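# Stand a magnet-closed gift box upright and open its lid

## Task

A closed gift box is lying on its side on the table. Turn it so it rests on its base, then open it so the lid is at least roughly vertical or tilted further back. Concealed magnets keep the lid's flap closed, so expect resistance. The right hand's thumb_mcp goal is capped at +84.7 degrees (its hard stop is +109); any larger request is treated as +84.7 and hand_goal reports that value for the rest of the episode.

## Robot and tools

Robot: two six-joint arms. left_arm carries a left hand and right_arm a right hand; the hands are mirror images. Bases stand at about (-0.018, +0.419, 0) for left_arm and (+0.045, -0.413, 0) for right_arm, in metres, each turned slightly about z.

Scene frame: origin at table-top height, midway between the arms. +z is up, +x points out over the table, and left_arm sits on the +y side. Image left and right do not match these names. Positions and targets are in metres in this frame, and quaternions are wxyz. Printed poses can be off by a few centimetres.

Hand point axes (right hand): +z runs along the straight fingers toward the tips, +x runs across the palm away from the thumb, and +y points out of the palm face. On the left hand +x points toward the thumb instead. A rigid mast near the wrist on the palm side can strike objects. Fingertips have rubber caps.

Row layout: every row has 48 numbers, each in [-1, 1], and always covers both arms. Order:
- left_arm dx, dy, dz, rx, ry, rz
- left hand's 16 motor goals
- left current_limit, speed
- right_arm dx, dy, dz, rx, ry, rz
- right hand's 16 motor goals
- right current_limit, speed

Pose numbers are offsets along the scene axes, measured from that arm's Hand target at the start of the action or move. They are not measured from the previous row. 1.0 equals 0.6 m of translation or 180 degrees. rx, ry, rz form a single rotation vector, applied about the Hand target's position. Sending six zeros re-commands the current Hand target. Each commanded turn is clipped to 32 degrees from the measured orientation.

Motor order in each hand: index_mcp, index_abd, index_pip, index_dip, thumb_cmc, thumb_axl, thumb_mcp, thumb_ipl, middle_mcp, middle_abd, middle_pip, middle_dip, ring_mcp, ring_abd, ring_pip, ring_dip. Each value is a goal angle scaled linearly between the hinge's two stops; it is not an offset. Moving toward -1 curls _mcp, _pip and _dip toward the palm; the straight values are +0.75, +0.58 and +0.70. _abd is straight at 0. thumb_cmc is straight at +0.71 and brings the thumb in front of the palm as it goes toward -1. thumb_axl is straight at +0.68 and rotates the thumb about its own axis. thumb_mcp (+0.23 straight) and thumb_ipl (+0.17 straight) bend the thumb.

current_limit scales each motor's current cap from 0 mA at -1 to 550 mA at +1. speed sets how fast goals change: (speed+1)/2 × 8.5 rad/s. Both start at +0.4 and -0.6. A zero in a hand field is a real goal, not 'leave unchanged'. To keep a hand as it is, copy back its hand_goal, hand_current_limit and hand_speed.

Tools:
- execute_actions(actions, cameras): actions is a list of actions. Each action is up to 15 rows, one per 1/30 s step; a short action repeats its last row. Each action lasts 0.5 s. An empty list returns state plus all camera images.
- move(target, speed, blend, stop_force, zero, blocking, cameras): moves each hand point in a straight line toward an absolute goal derived from the given row (or a list of up to 15 rows). All rows are offsets from the same starting Hand targets. speed is in m/s, from 0.002 to 3.6, default 0.25; turn rate is limited to twice that in rad/s. blend is in metres and rounds corners in a list. stop_force is in N, from 3 to 120; it ends an arm's path when its wrist sensor detects that much opposing push. Do not rely on stop_force for turning moves or for backing away from a contact. zero (default true) re-zeroes before the move. blocking=false returns early, but cannot be combined with stop_force. Moves stop after at most 10 s.
- wait(seconds 0–10): lets time pass while holding the last commands.
- stop: brakes a running move.
- zoom_image(camera, region [x0,y0,x1,y1], in pixels, at most 504×504): the camera must be one of cam_high, cam_low, cam_left_wrist, cam_right_wrist.
- zero_wrist_force(arm): arm is left_arm or right_arm.
- finished_scene(scene): call it once the box is upright and open and stays so with the robot released. scene is the current scene's number. This cannot be undone.

Reading results: Hand target is the last clipped commanded pose. The hand often stops short of it. If a gap remains, command the missing distance.

The move line gives the outcome:
- done: within 3 mm and 2 degrees.
- off_target
- held: a check or clearance blocked it.
- moving
- fault

limits=paced means the command was clipped.

Per hand, the result lists hand_goal, hand_measured, hand_current_ma and hand_state. hand_state is one of moving, goal, blocked or overload. A motor drawing 495 mA or more for 5 s shuts down for 10 s.

Wrist force and torque are given in the end-effector axes; a third line shows the peak since the last report. Joint torques include gravity.

Hazards to avoid:
- Moves do not avoid obstacles. Arms are stiff, so a target slightly past a firm contact can trigger a fault.
- Torque fault: wrist joints are limited to 25.4 N m and the others to 136. Force fault: about 150 N ±25 on any part of an arm. Either one freezes the arm for 10 s, and hand commands sent meanwhile are lost.
- Motors above 85 °C brake the arm for 30–60 s; a MOTOR HOT line appears from 70 °C.
- Keep paths clear of an arm's own base.
- Contact or presses between the two arms, including one hand gripping the other, can fail the task.
- Dropping the box, releasing it while it moves, slamming it, or letting it leave the table fails or degrades the result.
- Fast motion hits harder and overshoots. Move gently, and keep both hands still when done.

Each tool is called by a JSON object that holds its "fn" and its "kwargs", one argument or row to a line.

## Session

{"fn": "execute_actions", "kwargs": {
  "actions": []
}}

Scene clock: 0.00 s.
left_arm: end_effector_position=(+0.3919, +0.4837, +0.2300) hand_goal=(+0.754, +0.000, +0.576, +0.696, +0.714, +0.678, +0.226, +0.168, +0.754, +0.000, +0.576, +0.696, +0.754, +0.000, +0.576, +0.696) hand_measured=(+0.754, +0.000, +0.576, +0.696, +0.714, +0.678, +0.226, +0.168, +0.754, +0.000, +0.576, +0.696, +0.754, +0.000, +0.576, +0.696) hand_current_ma=(+0, +0, +0, +0, +0, +0, +0, +0, +0, +0, +0, +0, +0, +0, +0, +0) hand_state=(goal, goal, goal, goal, goal, goal, goal, goal, goal, goal, goal, goal, goal, goal, goal, goal) hand_current_limit=0.40 hand_speed=-0.60 end_effector_quat_wxyz=(+0.000, +0.025, +1.000, +0.000) | right_arm: end_effector_position=(+0.4483, -0.5124, +0.2300) hand_goal=(+0.754, +0.000, +0.576, +0.696, +0.714, +0.678, +0.226, +0.168, +0.754, +0.000, +0.576, +0.696, +0.754, +0.000, +0.576, +0.696) hand_measured=(+0.754, +0.000, +0.576, +0.696, +0.714, +0.678, +0.226, +0.168, +0.754, +0.000, +0.576, +0.696, +0.754, +0.000, +0.576, +0.696) hand_current_ma=(+0, +0, +0, +0, +0, +0, +0, +0, +0, +0, +0, +0, +0, +0, +0, +0) hand_state=(goal, goal, goal, goal, goal, goal, goal, goal, goal, goal, goal, goal, goal, goal, goal, goal) hand_current_limit=0.40 hand_speed=-0.60 end_effector_quat_wxyz=(+0.000, +1.000, -0.018, +0.000)
Joint positions: left_arm=[3.458 -1.419 -2.042 -1.252 1.571 -1.255] | right_arm=[-0.316 -1.723 2.042 -1.89 -1.571 1.255]
Joint velocities: within noise
Joint torques (N m): no reading
Wrist force (N): no reading
Wrist torque (N m): no reading
Wrist force, peak (N): no reading
Hand target: left_arm +0.3919, +0.4837, +0.2300; +0.000, +0.025, +1.000, +0.000 | right_arm +0.4483, -0.5124, +0.2300; +0.000, +1.000, -0.018, +0.000

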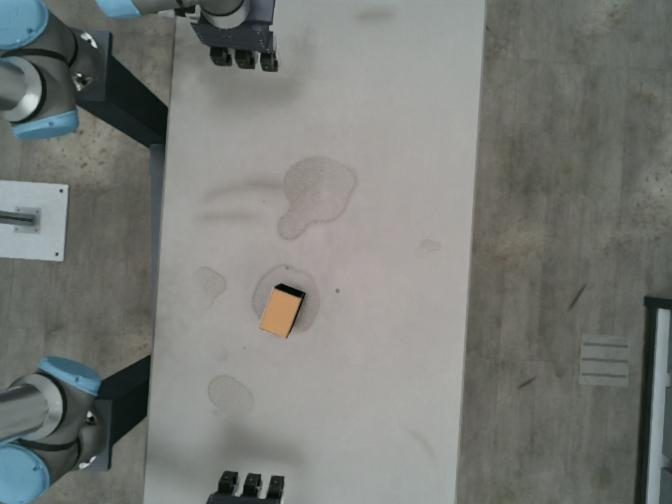

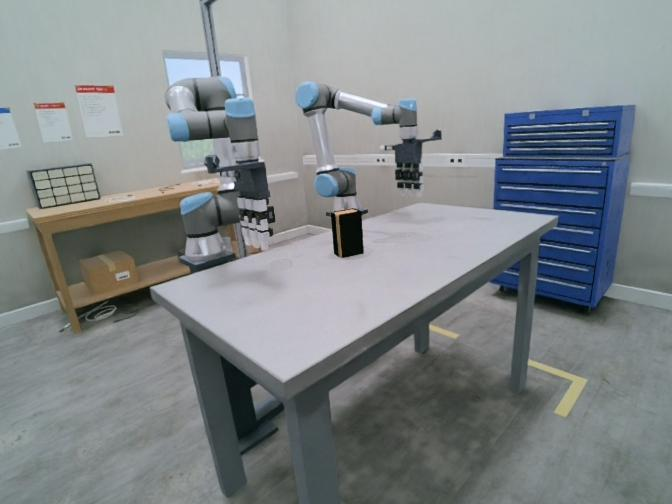

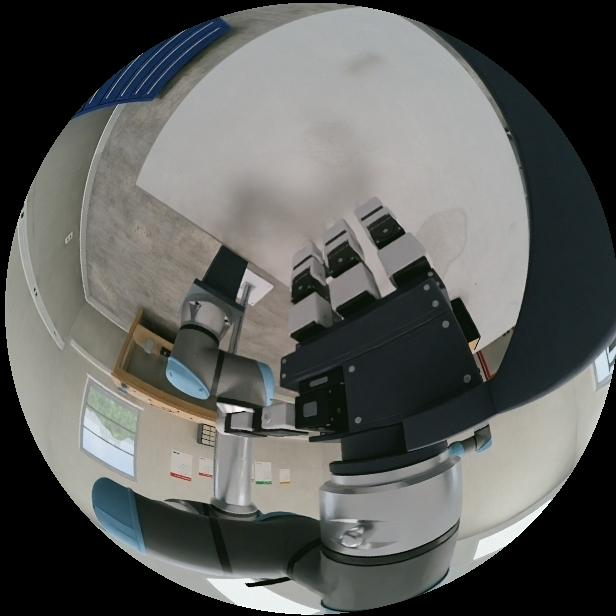

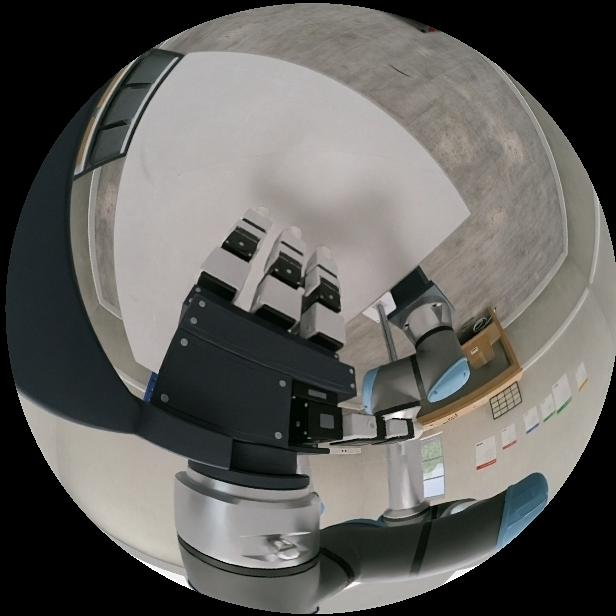

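{"fn": "zoom_image", "kwargs": {
  "camera": "cam_high",
  "region": [220, 250, 350, 350]
}}

{"fn": "zoom_image", "kwargs": {
  "camera": "cam_low",
  "region": [290, 180, 410, 280]
}}

Scaled by 3.877.

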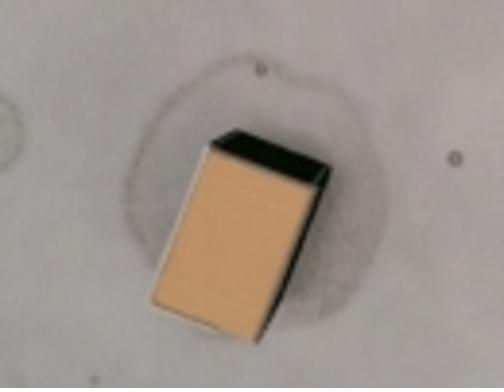

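Scaled by 4.200.

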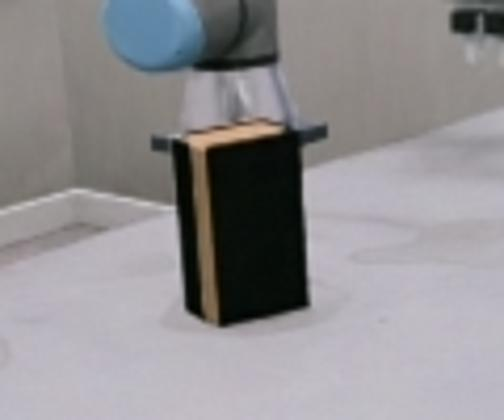

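{"fn": "zoom_image", "kwargs": {
  "camera": "cam_high",
  "region": [180, 0, 310, 100]
}}

{"fn": "zoom_image", "kwargs": {
  "camera": "cam_high",
  "region": [190, 420, 320, 504]
}}

{"fn": "zoom_image", "kwargs": {
  "camera": "cam_low",
  "region": [150, 60, 350, 280]
}}

{"fn": "zoom_image", "kwargs": {
  "camera": "cam_low",
  "region": [340, 80, 480, 220]
}}

Scaled by 3.877.

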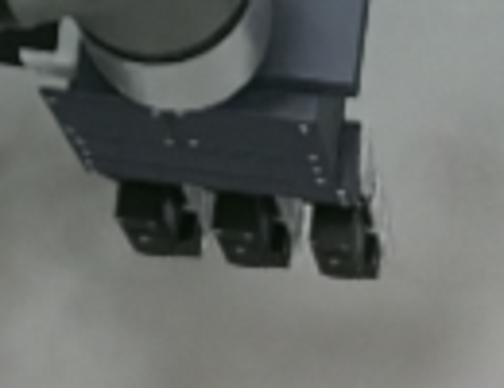

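Scaled by 3.877.

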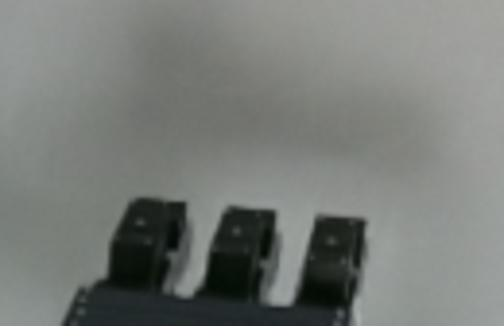

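Scaled by 2.291.

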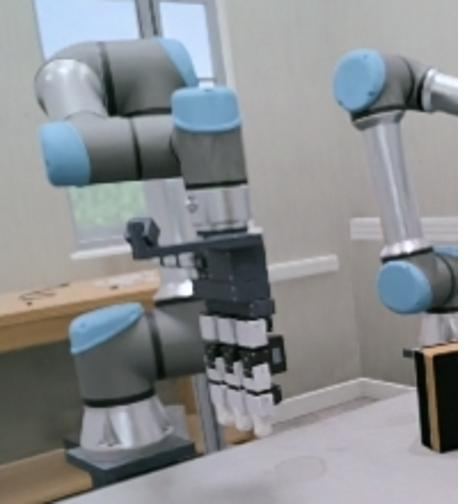

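Scaled by 3.600.

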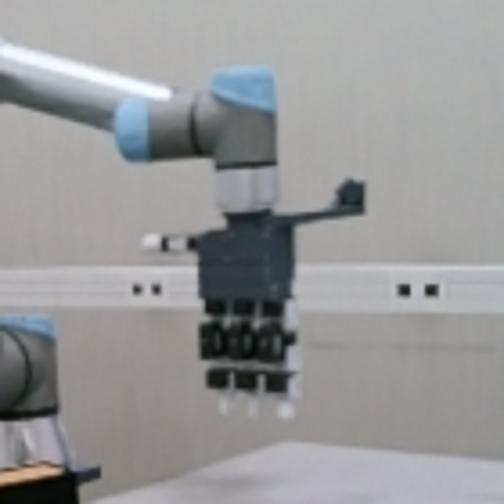

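{"fn": "zoom_image", "kwargs": {
  "camera": "cam_left_wrist",
  "region": [420, 270, 540, 390]
}}

{"fn": "zoom_image", "kwargs": {
  "camera": "cam_low",
  "region": [320, 200, 380, 265]
}}

{"fn": "zoom_image", "kwargs": {
  "camera": "cam_high",
  "region": [250, 275, 315, 345]
}}

Scaled by 4.200 from the camera's 616x616 image, which has a finer 880x880 frame.

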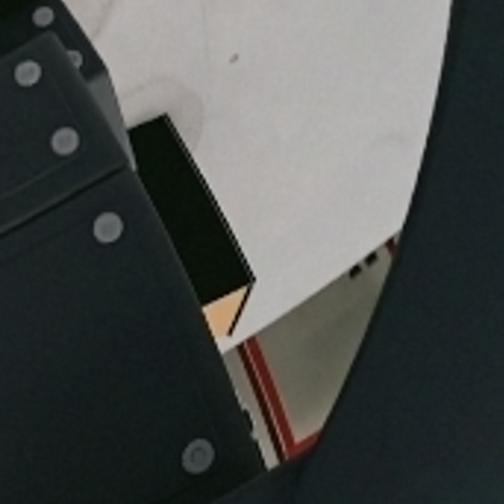

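Scaled by 7.754.

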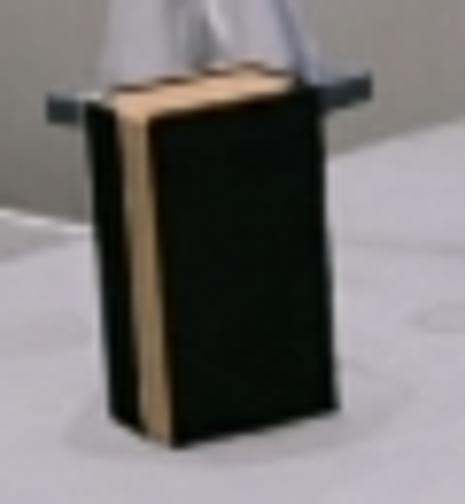

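Scaled by 7.200.

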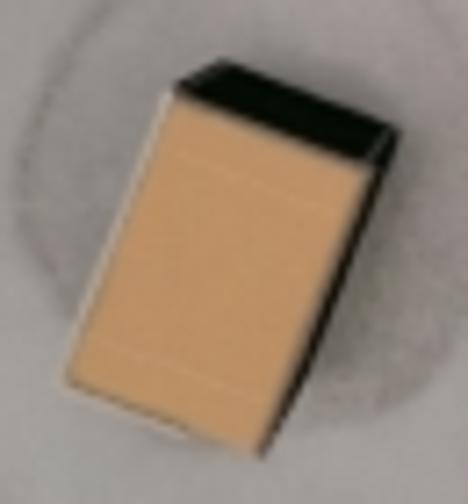

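{"fn": "move", "kwargs": {
  "target": [
    [0.083,-0.217,0.067,0,0,-0.492,0.548,0,0.576,0.696,0.714,0.678,0.226,0.168,-0.205,0,-0.299,0.116,-0.205,0,-0.299,0.116,0.4,-0.6,0,0.1,0.067,0,0,0.494,0.548,0,0.576,0.696,0.714,0.678,0.226,0.168,-0.205,0,-0.299,0.116,-0.205,0,-0.299,0.116,0.4,-0.6],
    [0.2152,-0.6762,-0.0422,-0.01235,-0.49306,-0.85402,0.548,0,0.576,0.696,0.714,0.678,0.226,0.168,-0.205,0,-0.299,0.116,-0.205,0,-0.299,0.116,0.4,-0.6,0.0062,0.3823,-0.0422,0.0089,-0.495,0.8574,0.548,0,0.576,0.696,0.714,0.678,0.226,0.168,-0.205,0,-0.299,0.116,-0.205,0,-0.299,0.116,0.4,-0.6]
  ],
  "speed": 0.6,
  "blend": 0.05,
  "cameras": ["all"]
}}

Scene clock: 28.10 s.
left_arm: end_effector_position=(+0.5210, +0.0779, +0.2047) hand_goal=(+0.548, +0.000, +0.576, +0.696, +0.714, +0.678, +0.226, +0.168, -0.204, +0.000, -0.298, +0.116, -0.204, +0.000, -0.298, +0.116) hand_measured=(+0.554, +0.000, +0.576, +0.696, +0.720, +0.678, +0.224, +0.168, -0.188, +0.000, -0.296, +0.118, -0.188, +0.000, -0.296, +0.118) hand_current_ma=(+4, +0, +0, +0, +3, +0, -1, +0, +18, +0, +1, +1, +15, +0, +1, +1) hand_state=(goal, goal, goal, goal, goal, goal, goal, goal, goal, goal, goal, goal, goal, goal, goal, goal) hand_current_limit=0.40 hand_speed=-0.60 end_effector_quat_wxyz=(+0.500, +0.866, +0.000, +0.000) | right_arm: end_effector_position=(+0.4520, -0.2830, +0.2047) hand_goal=(+0.548, +0.000, +0.576, +0.696, +0.714, +0.678, +0.226, +0.168, -0.204, +0.000, -0.298, +0.116, -0.204, +0.000, -0.298, +0.116) hand_measured=(+0.556, +0.000, +0.576, +0.696, +0.720, +0.678, +0.224, +0.168, -0.190, +0.000, -0.296, +0.118, -0.190, +0.000, -0.296, +0.118) hand_current_ma=(+6, +0, +0, +0, +4, +0, -1, +0, +17, +0, +1, +1, +17, +0, +1, +1) hand_state=(goal, goal, goal, goal, goal, goal, goal, goal, goal, goal, goal, goal, goal, goal, goal, goal) hand_current_limit=0.40 hand_speed=-0.60 end_effector_quat_wxyz=(-0.018, +0.031, +0.865, +0.500)
Joint positions: left_arm=[3.257 -1.951 -2.063 -0.81 0.527 1.7] | right_arm=[-0.594 -1.536 2.29 -1.53 -0.795 -2.468]
Joint torques (N m): left_arm=[12.29 23.11 15.98 1.46 -2.17 1.67] | right_arm=[-6.21 -9.24 -17 -1.88 -2.25 -2.73]
Wrist force (N): left_arm=[-0.4 -0.7 -0.3] | right_arm=[-1.0 -0.2 -0.3]
Wrist torque (N m): left_arm=[-0.07 0.06 0.01] | right_arm=[0.13 0.12 -0.28]
Wrist force, peak (N): left_arm=[0.6 -0.8 0.6] | right_arm=[-1.5 -1.0 0.2]
Hand target: left_arm +0.5210, +0.0780, +0.2047; +0.500, +0.866, +0.000, +0.000 | right_arm +0.4520, -0.2831, +0.2047; -0.018, +0.031, +0.865, +0.500
Off the commanded pose: left_arm 0.000 m, 0 deg | right_arm 0.000 m, 0 deg.
move: done

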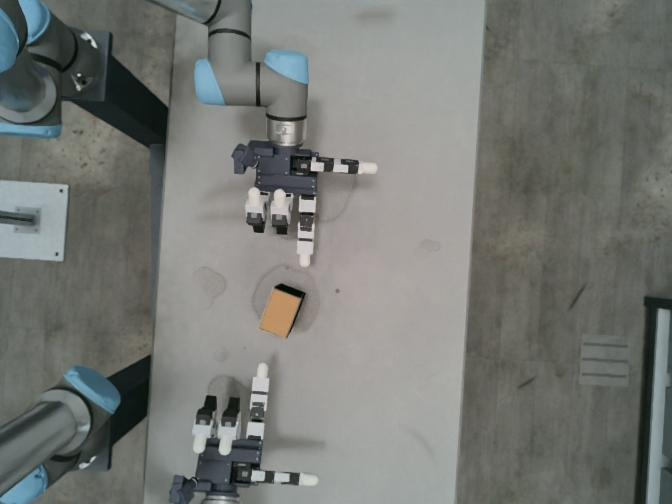

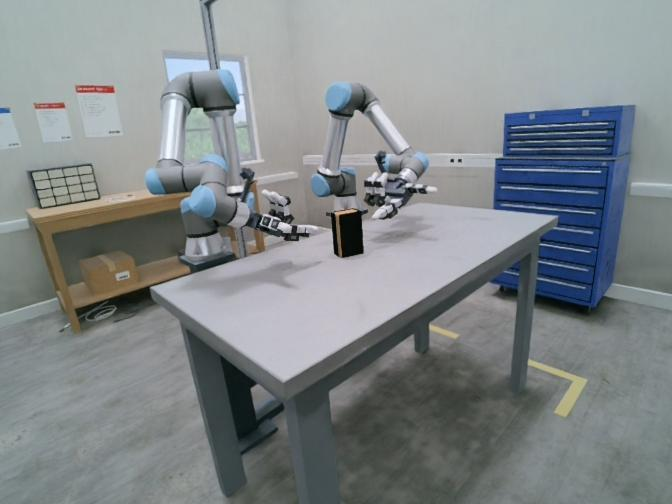

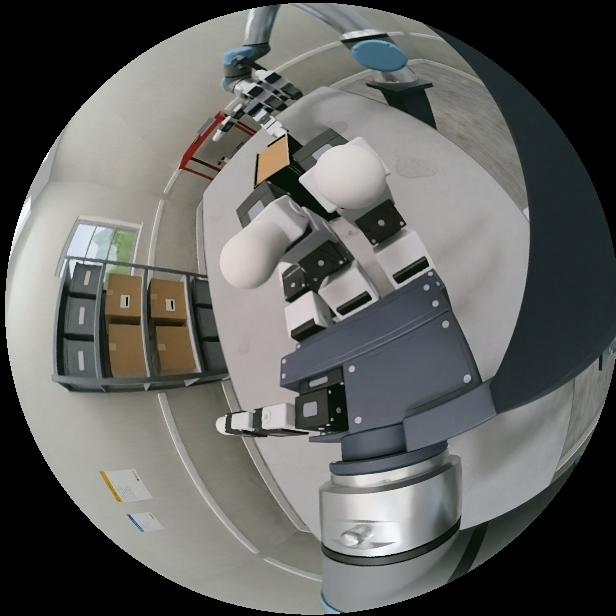

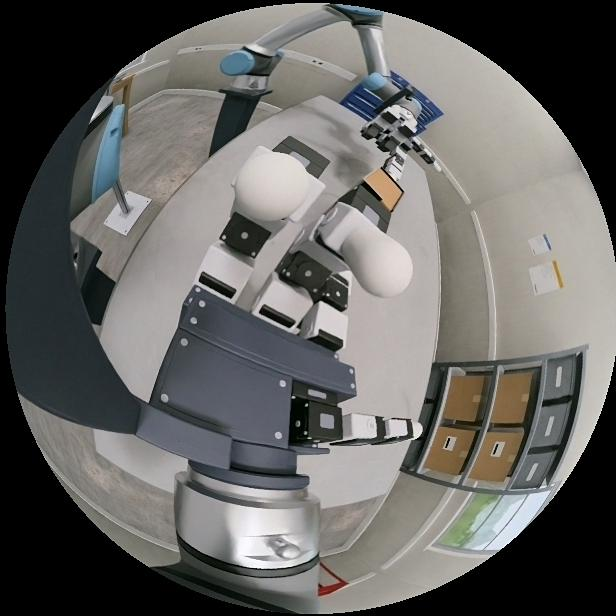

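{"fn": "zoom_image", "kwargs": {
  "camera": "cam_high",
  "region": [220, 230, 350, 390]
}}

{"fn": "zoom_image", "kwargs": {
  "camera": "cam_low",
  "region": [270, 160, 410, 270]
}}

{"fn": "zoom_image", "kwargs": {
  "camera": "cam_right_wrist",
  "region": [310, 120, 450, 240]
}}

{"fn": "zoom_image", "kwargs": {
  "camera": "cam_left_wrist",
  "region": [200, 90, 340, 220]
}}

Scaled by 3.150.

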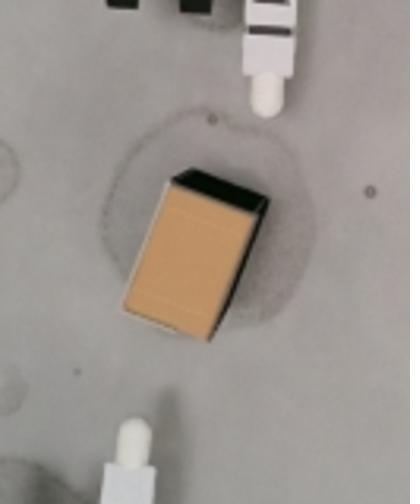

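Scaled by 3.600.

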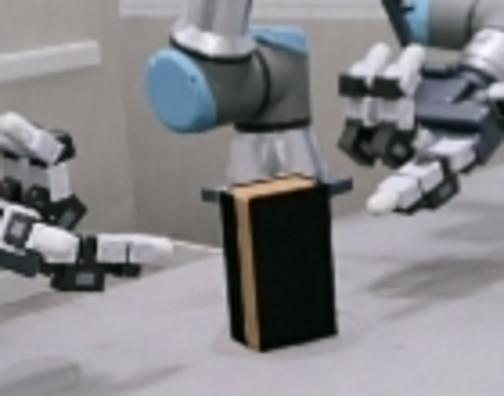

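Scaled by 3.600 from the camera's 616x616 image, which has a finer 880x880 frame.

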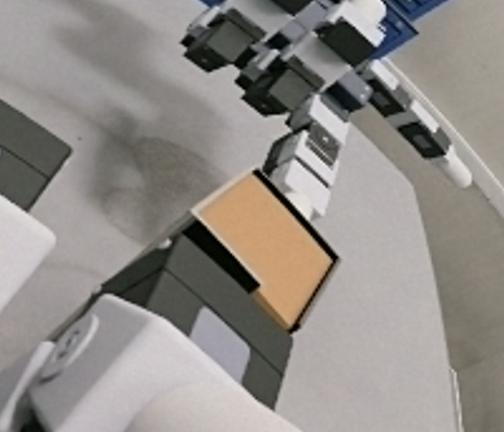

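Scaled by 3.600 from the camera's 616x616 image, which has a finer 880x880 frame.

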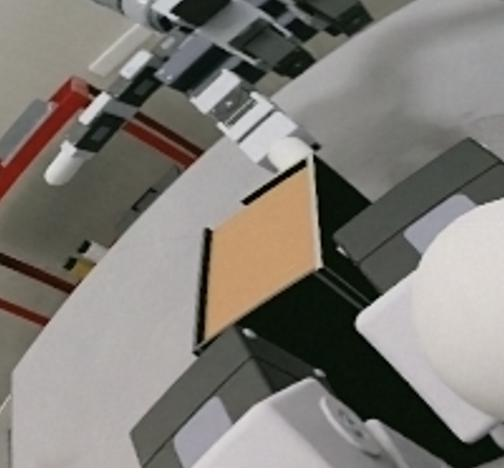

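{"fn": "move", "kwargs": {
  "target": [-0.0105,-0.0735,-0.0067,0,0,0,0.548,0,0.576,0.696,0.714,0.678,0.226,0.168,-0.205,0,-0.299,0.116,-0.205,0,-0.299,0.116,0.4,-0.6,0.0398,0.0837,-0.0067,0,-0.0197,0.0114,0.548,0,0.576,0.696,0.714,0.678,0.226,0.168,-0.205,0,-0.299,0.116,-0.205,0,-0.299,0.116,0.4,-0.6],
  "speed": 0.15,
  "cameras": ["all"]
}}

{"fn": "zoom_image", "kwargs": {
  "camera": "cam_high",
  "region": [235, 250, 335, 370]
}}

{"fn": "zoom_image", "kwargs": {
  "camera": "cam_low",
  "region": [290, 180, 390, 270]
}}

{"fn": "zoom_image", "kwargs": {
  "camera": "cam_right_wrist",
  "region": [310, 130, 450, 250]
}}

{"fn": "zoom_image", "kwargs": {
  "camera": "cam_left_wrist",
  "region": [200, 100, 340, 220]
}}

Scene clock: 30.93 s.
left_arm: end_effector_position=(+0.5147, +0.0338, +0.2006) hand_goal=(+0.548, +0.000, +0.576, +0.696, +0.714, +0.678, +0.226, +0.168, -0.204, +0.000, -0.298, +0.116, -0.204, +0.000, -0.298, +0.116) hand_measured=(+0.554, +0.000, +0.576, +0.696, +0.720, +0.678, +0.224, +0.168, -0.188, +0.000, -0.296, +0.118, -0.190, +0.000, -0.296, +0.118) hand_current_ma=(+4, +0, +0, +0, +3, +0, -1, +0, +16, +0, +1, +1, +14, +0, +1, +1) hand_state=(goal, goal, goal, goal, goal, goal, goal, goal, goal, goal, goal, goal, goal, goal, goal, goal) hand_current_limit=0.40 hand_speed=-0.60 end_effector_quat_wxyz=(+0.500, +0.866, +0.000, +0.000) | right_arm: end_effector_position=(+0.4759, -0.2329, +0.2007) hand_goal=(+0.548, +0.000, +0.576, +0.696, +0.714, +0.678, +0.226, +0.168, -0.204, +0.000, -0.298, +0.116, -0.204, +0.000, -0.298, +0.116) hand_measured=(+0.556, +0.000, +0.576, +0.696, +0.720, +0.678, +0.224, +0.168, -0.190, +0.000, -0.296, +0.118, -0.190, +0.000, -0.296, +0.118) hand_current_ma=(+6, +0, +0, +0, +5, +0, -1, +0, +15, +0, +1, +1, +15, +0, +1, +1) hand_state=(goal, goal, goal, goal, goal, goal, goal, goal, goal, goal, goal, goal, goal, goal, goal, goal) hand_current_limit=0.40 hand_speed=-0.60 end_effector_quat_wxyz=(+0.000, +0.000, +0.866, +0.500)
Joint positions: left_arm=[3.171 -1.996 -2.063 -0.617 0.524 1.529] | right_arm=[-0.442 -1.478 2.279 -1.699 -0.693 -2.374]
Joint torques (N m): left_arm=[5.77 43.81 6.27 4.09 0.49 -1.12] | right_arm=[6.28 -26.59 -7.56 -2.72 -0.63 -1.95]
Wrist force (N): left_arm=[-0.4 -0.6 -0.2] | right_arm=[-0.9 -0.4 -0.7]
Wrist torque (N m): left_arm=[-0.08 0.05 -0.08] | right_arm=[0.15 0.15 -0.15]
Wrist force, peak (N): left_arm=[0.1 -1.0 -1.2] | right_arm=[-0.4 -0.9 -1.5]
Hand target: left_arm +0.5147, +0.0339, +0.2007; +0.500, +0.866, +0.000, +0.000 | right_arm +0.4759, -0.2328, +0.2007; +0.000, +0.000, +0.866, +0.500
Off the commanded pose: left_arm 0.000 m, 0 deg | right_arm 0.000 m, 0 deg.
move: done

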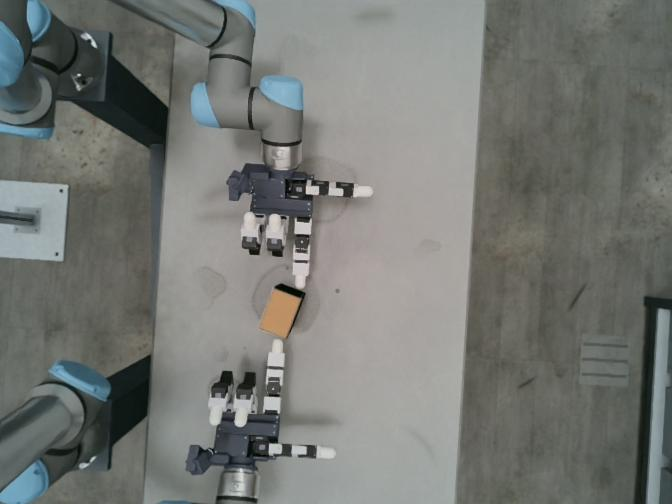

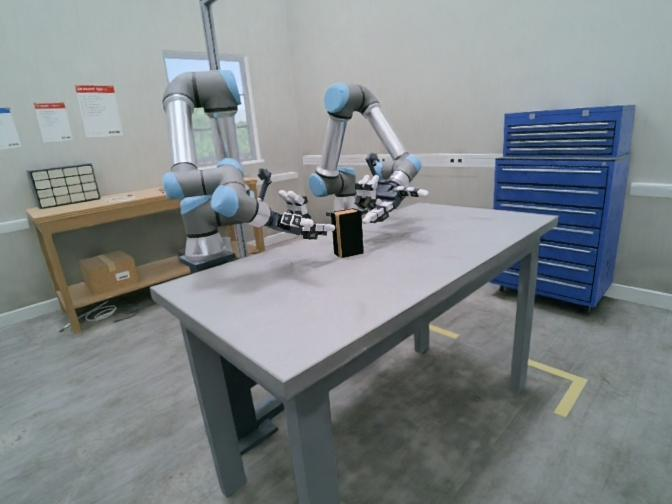

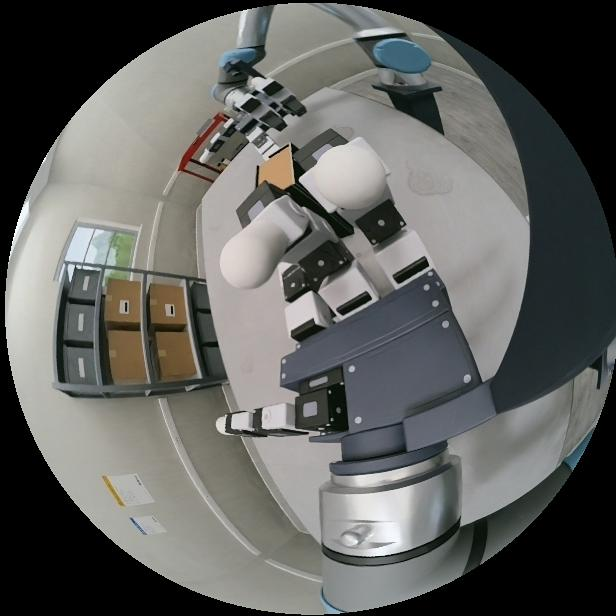

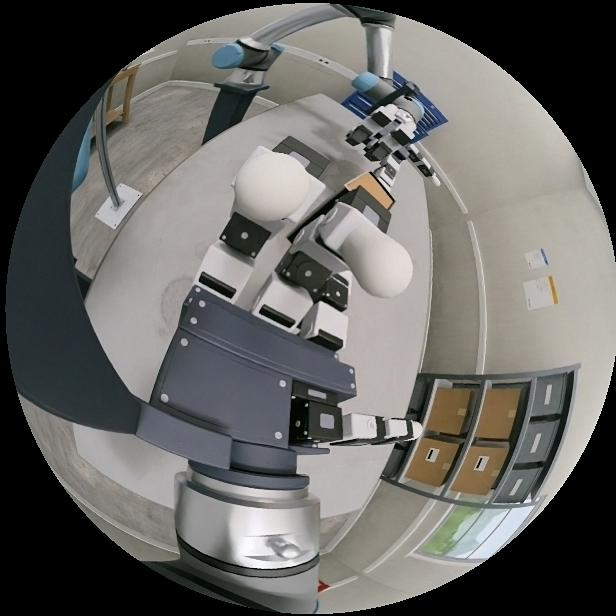

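Scaled by 4.200.

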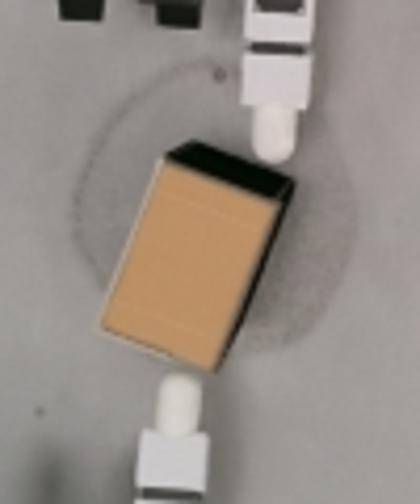

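Scaled by 5.040.

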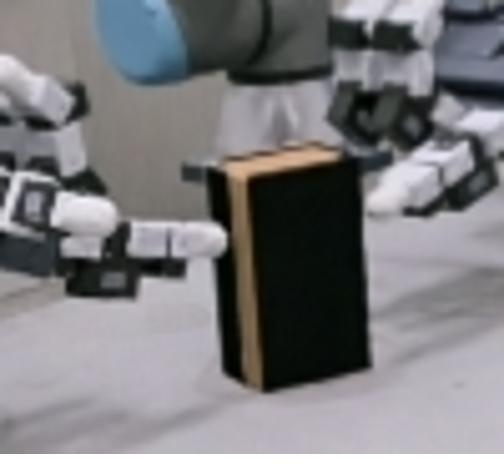

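Scaled by 3.600 from the camera's 616x616 image, which has a finer 880x880 frame.

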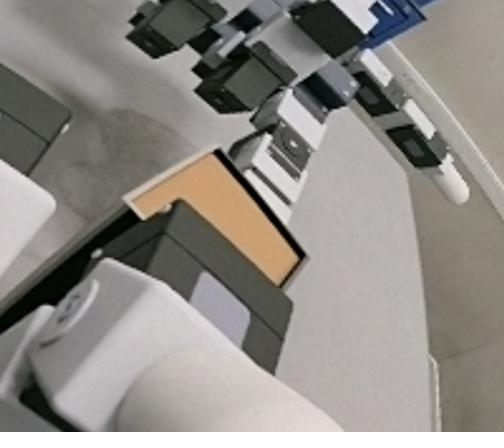

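Scaled by 3.600 from the camera's 616x616 image, which has a finer 880x880 frame.

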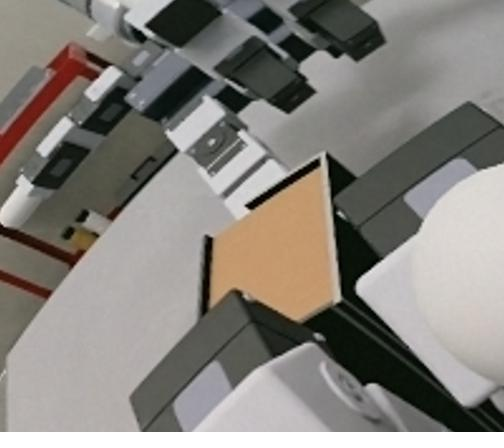

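{"fn": "move", "kwargs": {
  "target": [-0.009,-0.0286,0,0,0,0,0.548,0,0.576,0.696,0.714,0.678,0.226,0.168,-0.205,0,-0.299,0.116,-0.205,0,-0.299,0.116,0.6,-0.6,0.0075,0.0238,0,0,0,0,0.548,0,0.576,0.696,0.714,0.678,0.226,0.168,-0.205,0,-0.299,0.116,-0.205,0,-0.299,0.116,0.6,-0.6],
  "speed": 0.015,
  "stop_force": 5,
  "cameras": ["all"]
}}

{"fn": "zoom_image", "kwargs": {
  "camera": "cam_high",
  "region": [235, 250, 335, 370]
}}

{"fn": "zoom_image", "kwargs": {
  "camera": "cam_low",
  "region": [290, 180, 390, 270]
}}

Scene clock: 33.73 s.
left_arm: end_effector_position=(+0.5105, +0.0204, +0.2006) hand_goal=(+0.548, +0.000, +0.576, +0.696, +0.714, +0.678, +0.226, +0.168, -0.204, +0.000, -0.298, +0.116, -0.204, +0.000, -0.298, +0.116) hand_measured=(+0.554, +0.016, +0.576, +0.696, +0.720, +0.678, +0.224, +0.168, -0.188, +0.000, -0.296, +0.118, -0.190, +0.000, -0.296, +0.118) hand_current_ma=(+5, +12, +0, +0, +3, +0, -1, +0, +16, +0, +1, +1, +14, +0, +1, +1) hand_state=(goal, goal, goal, goal, goal, goal, goal, goal, goal, goal, goal, goal, goal, goal, goal, goal) hand_current_limit=0.60 hand_speed=-0.60 end_effector_quat_wxyz=(+0.500, +0.866, +0.000, +0.000) | right_arm: end_effector_position=(+0.4794, -0.2216, +0.2007) hand_goal=(+0.548, +0.000, +0.576, +0.696, +0.714, +0.678, +0.226, +0.168, -0.204, +0.000, -0.298, +0.116, -0.204, +0.000, -0.298, +0.116) hand_measured=(+0.556, -0.020, +0.576, +0.696, +0.720, +0.678, +0.224, +0.168, -0.190, +0.000, -0.296, +0.118, -0.190, +0.000, -0.296, +0.118) hand_current_ma=(+7, -21, +0, +0, +5, +0, -1, +0, +15, +0, +1, +1, +15, +0, +1, +1) hand_state=(goal, blocked, goal, goal, goal, goal, goal, goal, goal, goal, goal, goal, goal, goal, goal, goal) hand_current_limit=0.60 hand_speed=-0.60 end_effector_quat_wxyz=(+0.000, +0.000, +0.866, +0.500)
Joint positions: left_arm=[3.145 -2.006 -2.066 -0.559 0.526 1.477] | right_arm=[-0.412 -1.472 2.281 -1.736 -0.675 -2.336]
Joint torques (N m): left_arm=[12.54 43.97 18.6 4.41 -4.21 -1.26] | right_arm=[-13.44 -30.45 -17.92 -3.05 -2 -1.74]
Wrist force (N): left_arm=[0.2 -0.6 -0.8] | right_arm=[-0.4 -0.4 -1.1]
Wrist torque (N m): left_arm=[-0.04 0.09 -0.04] | right_arm=[0.16 0.17 -0.14]
Wrist force, peak (N): left_arm=[0.9 -2.5 -6.5] | right_arm=[0.6 -2.4 -7.3]
Hand target: left_arm +0.5105, +0.0204, +0.2007; +0.500, +0.866, +0.000, +0.000 (not the last commanded pose) | right_arm +0.4794, -0.2216, +0.2007; +0.000, +0.000, +0.866, +0.500 (not the last commanded pose)
Off the commanded pose: left_arm 0.004 m, 0 deg | right_arm 0.003 m, 0 deg.
move: contact (left_arm, right_arm)

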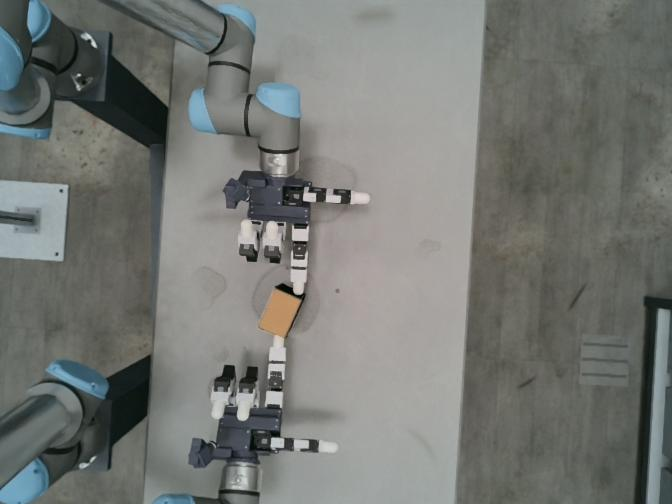

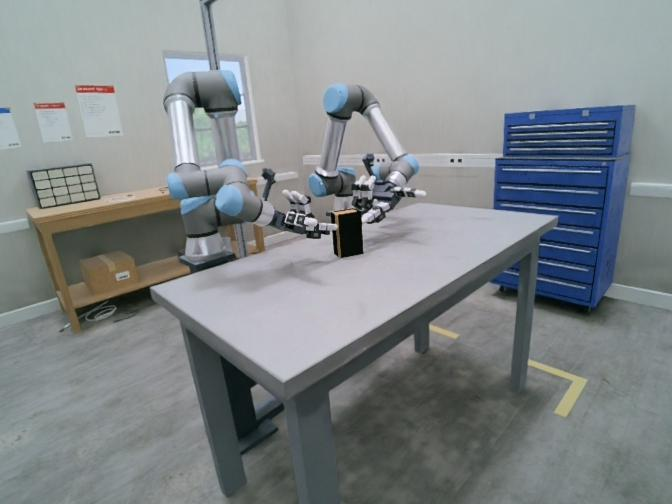

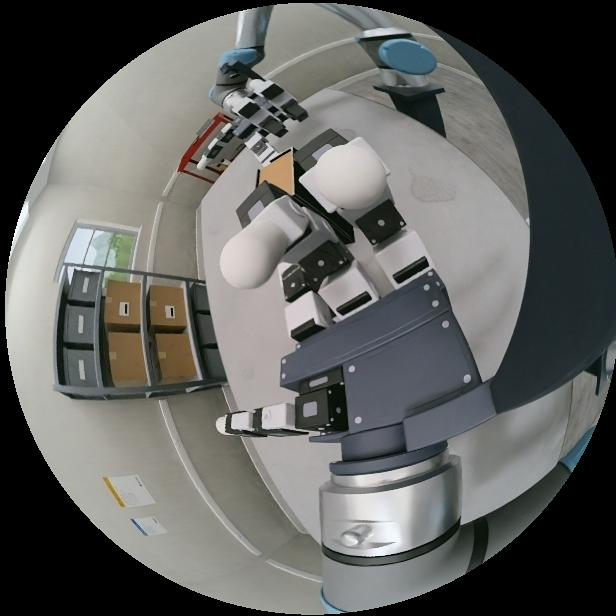

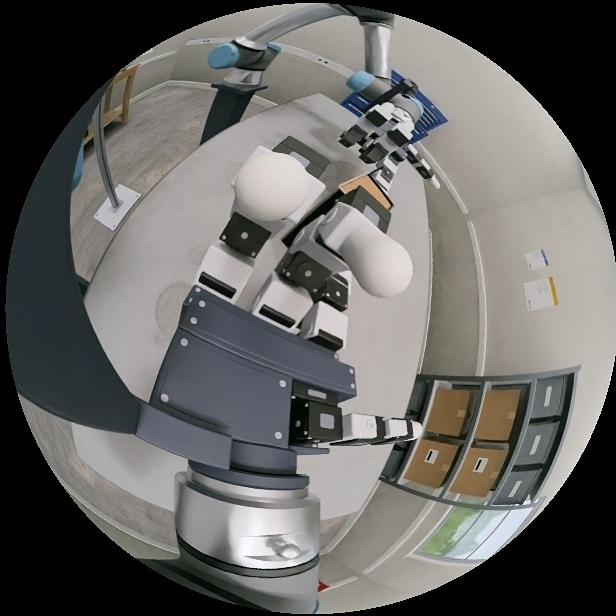

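Scaled by 4.200.

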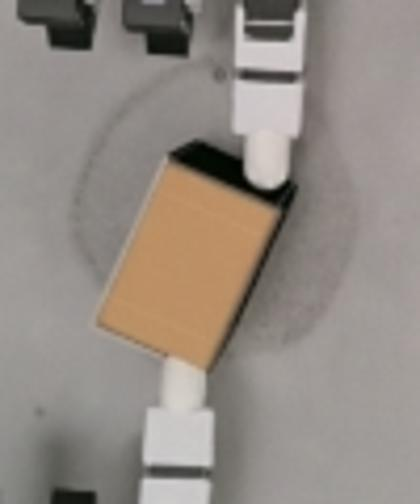

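Scaled by 5.040.

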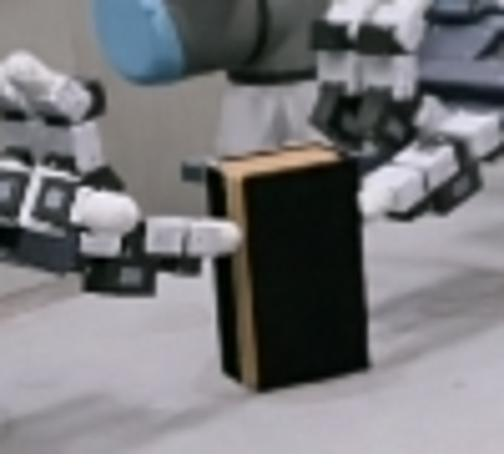

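{"fn": "move", "kwargs": {
  "target": [-0.0020,-0.0064,0,0,0,0,0.548,0,0.576,0.696,0.714,0.678,0.226,0.168,-0.205,0,-0.299,0.116,-0.205,0,-0.299,0.116,0.6,-0.6,0.0020,0.0064,0,0,0,0,0.548,0,0.576,0.696,0.714,0.678,0.226,0.168,-0.205,0,-0.299,0.116,-0.205,0,-0.299,0.116,0.6,-0.6],
  "speed": 0.004,
  "stop_force": 6
}}

Scene clock: 35.37 s.
left_arm: end_effector_position=(+0.5104, +0.0198, +0.2008) hand_goal=(+0.548, +0.000, +0.576, +0.696, +0.714, +0.678, +0.226, +0.168, -0.204, +0.000, -0.298, +0.116, -0.204, +0.000, -0.298, +0.116) hand_measured=(+0.556, +0.022, +0.576, +0.696, +0.720, +0.678, +0.224, +0.168, -0.188, +0.000, -0.296, +0.118, -0.190, +0.000, -0.296, +0.118) hand_current_ma=(+6, +20, +0, +0, +3, +0, -1, +0, +16, +0, +1, +1, +14, +0, +1, +1) hand_state=(goal, blocked, goal, goal, goal, goal, goal, goal, goal, goal, goal, goal, goal, goal, goal, goal) hand_current_limit=0.60 hand_speed=-0.60 end_effector_quat_wxyz=(+0.500, +0.866, +0.000, +0.000) | right_arm: end_effector_position=(+0.4797, -0.2208, +0.2007) hand_goal=(+0.548, +0.000, +0.576, +0.696, +0.714, +0.678, +0.226, +0.168, -0.204, +0.000, -0.298, +0.116, -0.204, +0.000, -0.298, +0.116) hand_measured=(+0.556, -0.032, +0.576, +0.696, +0.720, +0.678, +0.224, +0.168, -0.190, +0.000, -0.296, +0.118, -0.190, +0.000, -0.296, +0.118) hand_current_ma=(+7, -40, +0, +0, +5, +0, -1, +0, +15, +0, +1, +1, +15, +0, +1, +1) hand_state=(goal, blocked, goal, goal, goal, goal, goal, goal, goal, goal, goal, goal, goal, goal, goal, goal) hand_current_limit=0.60 hand_speed=-0.60 end_effector_quat_wxyz=(+0.000, +0.000, +0.866, +0.500)
Joint positions: left_arm=[3.143 -2.006 -2.066 -0.556 0.526 1.473] | right_arm=[-0.41 -1.472 2.281 -1.739 -0.674 -2.333]
Joint torques (N m): left_arm=[9.76 43.19 19.22 1.03 -1.37 1.61] | right_arm=[-11.89 -29.55 -12.92 0.57 -1.41 -2.84]
Wrist force (N): left_arm=[0.8 -1.9 -4.3] | right_arm=[0.6 -1.8 -4.5]
Wrist torque (N m): left_arm=[0.22 0.28 0.03] | right_arm=[0.39 0.21 -0.14]
Wrist force, peak (N): left_arm=[1.4 -3.0 -6.4] | right_arm=[0.8 -2.0 -7.0]
Hand target: left_arm +0.5104, +0.0198, +0.2008; +0.500, +0.866, +0.000, +0.000 (not the last commanded pose) | right_arm +0.4797, -0.2208, +0.2007; +0.000, +0.000, +0.866, +0.500 (not the last commanded pose)
Off the commanded pose: left_arm 0.003 m, 0 deg | right_arm 0.003 m, 0 deg.
move: contact (left_arm, right_arm)

{"fn": "move", "kwargs": {
  "target": [
    [0.04573,-0.01553,0.00025,0,0,0,0.548,0,0.576,0.696,0.714,0.678,0.226,0.168,-0.205,0,-0.299,0.116,-0.205,0,-0.299,0.116,0.6,-0.6,0.0464,-0.01353,0.00025,0,0,0,0.548,0,0.576,0.696,0.714,0.678,0.226,0.168,-0.205,0,-0.299,0.116,-0.205,0,-0.299,0.116,0.6,-0.6],
    [0.0903,-0.0296,-0.012,0,0,0,0.548,0,0.576,0.696,0.714,0.678,0.226,0.168,-0.205,0,-0.299,0.116,-0.205,0,-0.299,0.116,0.6,-0.6,0.09097,-0.0276,-0.012,0,0,0,0.548,0,0.576,0.696,0.714,0.678,0.226,0.168,-0.205,0,-0.299,0.116,-0.205,0,-0.299,0.116,0.6,-0.6],
    [0.13037,-0.04223,-0.03583,0,0,0,0.548,0,0.576,0.696,0.714,0.678,0.226,0.168,-0.205,0,-0.299,0.116,-0.205,0,-0.299,0.116,0.6,-0.6,0.13103,-0.04023,-0.03583,0,0,0,0.548,0,0.576,0.696,0.714,0.678,0.226,0.168,-0.205,0,-0.299,0.116,-0.205,0,-0.299,0.116,0.6,-0.6]
  ],
  "speed": 0.06,
  "blend": 0.01,
  "cameras": ["cam_high", "cam_low"]
}}

{"fn": "zoom_image", "kwargs": {
  "camera": "cam_low",
  "region": [280, 170, 400, 280]
}}

{"fn": "zoom_image", "kwargs": {
  "camera": "cam_high",
  "region": [240, 250, 360, 370]
}}

Scene clock: 38.13 s.
left_arm: end_effector_position=(+0.5885, -0.0057, +0.1794) hand_goal=(+0.548, +0.000, +0.576, +0.696, +0.714, +0.678, +0.226, +0.168, -0.204, +0.000, -0.298, +0.116, -0.204, +0.000, -0.298, +0.116) hand_measured=(+0.566, +0.022, +0.582, +0.698, +0.720, +0.678, +0.224, +0.168, -0.188, +0.000, -0.296, +0.118, -0.190, +0.000, -0.296, +0.118) hand_current_ma=(+19, +21, +4, +1, +3, +0, -1, +0, +16, +0, +1, +1, +14, +0, +1, +1) hand_state=(goal, blocked, goal, goal, goal, goal, goal, goal, goal, goal, goal, goal, goal, goal, goal, goal) hand_current_limit=0.60 hand_speed=-0.60 end_effector_quat_wxyz=(+0.500, +0.866, +0.000, +0.000) | right_arm: end_effector_position=(+0.5584, -0.2449, +0.1792) hand_goal=(+0.548, +0.000, +0.576, +0.696, +0.714, +0.678, +0.226, +0.168, -0.204, +0.000, -0.298, +0.116, -0.204, +0.000, -0.298, +0.116) hand_measured=(+0.576, -0.026, +0.588, +0.700, +0.720, +0.678, +0.224, +0.168, -0.190, +0.000, -0.296, +0.118, -0.190, +0.000, -0.296, +0.118) hand_current_ma=(+44, -31, +11, +2, +5, +0, -1, +0, +15, +0, +1, +1, +15, +0, +1, +1) hand_state=(blocked, blocked, goal, goal, goal, goal, goal, goal, goal, goal, goal, goal, goal, goal, goal, goal) hand_current_limit=0.60 hand_speed=-0.60 end_effector_quat_wxyz=(+0.000, +0.000, +0.866, +0.500)
Joint positions: left_arm=[3.107 -2.195 -1.824 -0.547 0.53 1.402] | right_arm=[-0.385 -1.258 2.086 -1.784 -0.659 -2.3]
Joint torques (N m): left_arm=[3.97 51.58 2.96 1.35 -0.36 1.81] | right_arm=[1.71 -38.88 -8.11 0.65 3.46 0.01]
Wrist force (N): left_arm=[0.4 -1.3 -1.9] | right_arm=[-0.5 -1.6 -2.1]
Wrist torque (N m): left_arm=[0.11 0.21 0.01] | right_arm=[0.35 0.19 -0.23]
Wrist force, peak (N): left_arm=[1.8 -2.5 -5.7] | right_arm=[1.5 -2.6 -7.5]
Hand target: left_arm +0.5886, -0.0056, +0.1793; +0.500, +0.866, +0.000, +0.000 | right_arm +0.5583, -0.2450, +0.1792; +0.000, +0.000, +0.866, +0.500
Off the commanded pose: left_arm 0.000 m, 0 deg | right_arm 0.000 m, 0 deg.
move: done
Images, in order (width x height): cam_high 672x504, cam_low 672x504.

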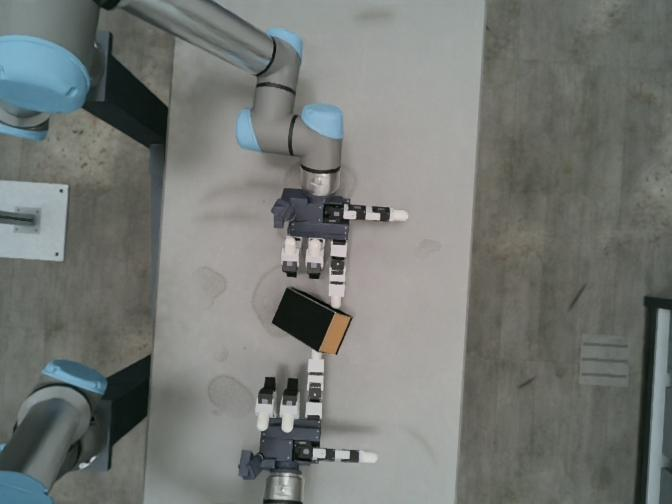

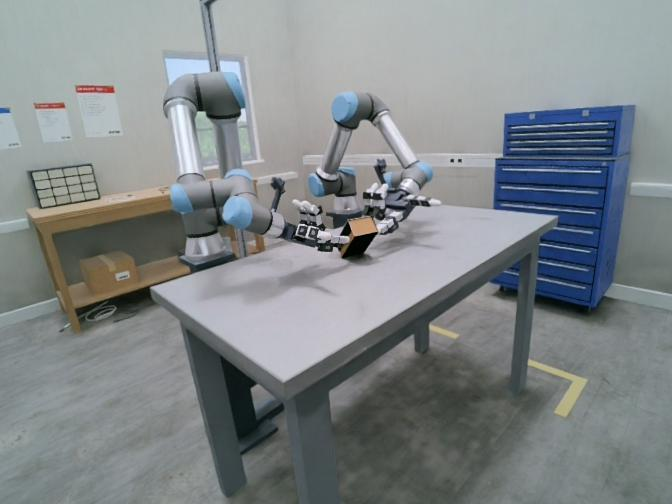

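Scaled by 4.200.

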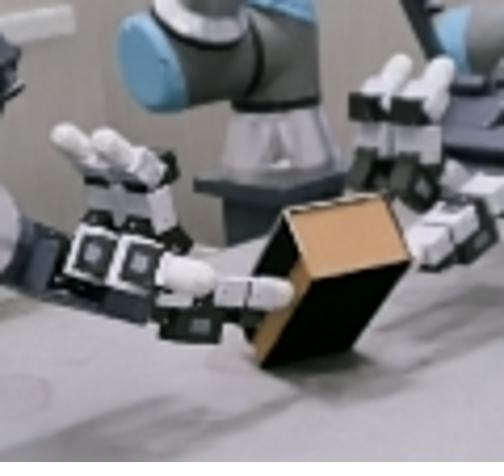

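Scaled by 4.200.

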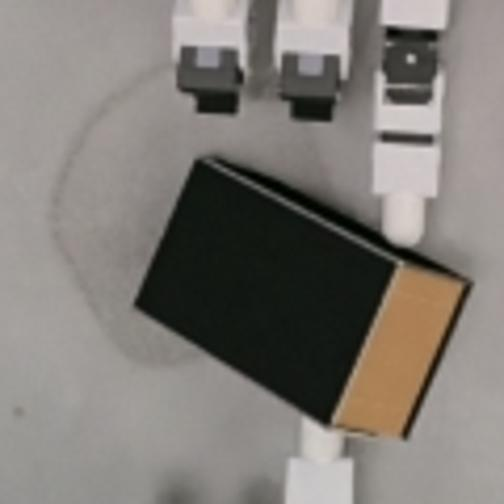

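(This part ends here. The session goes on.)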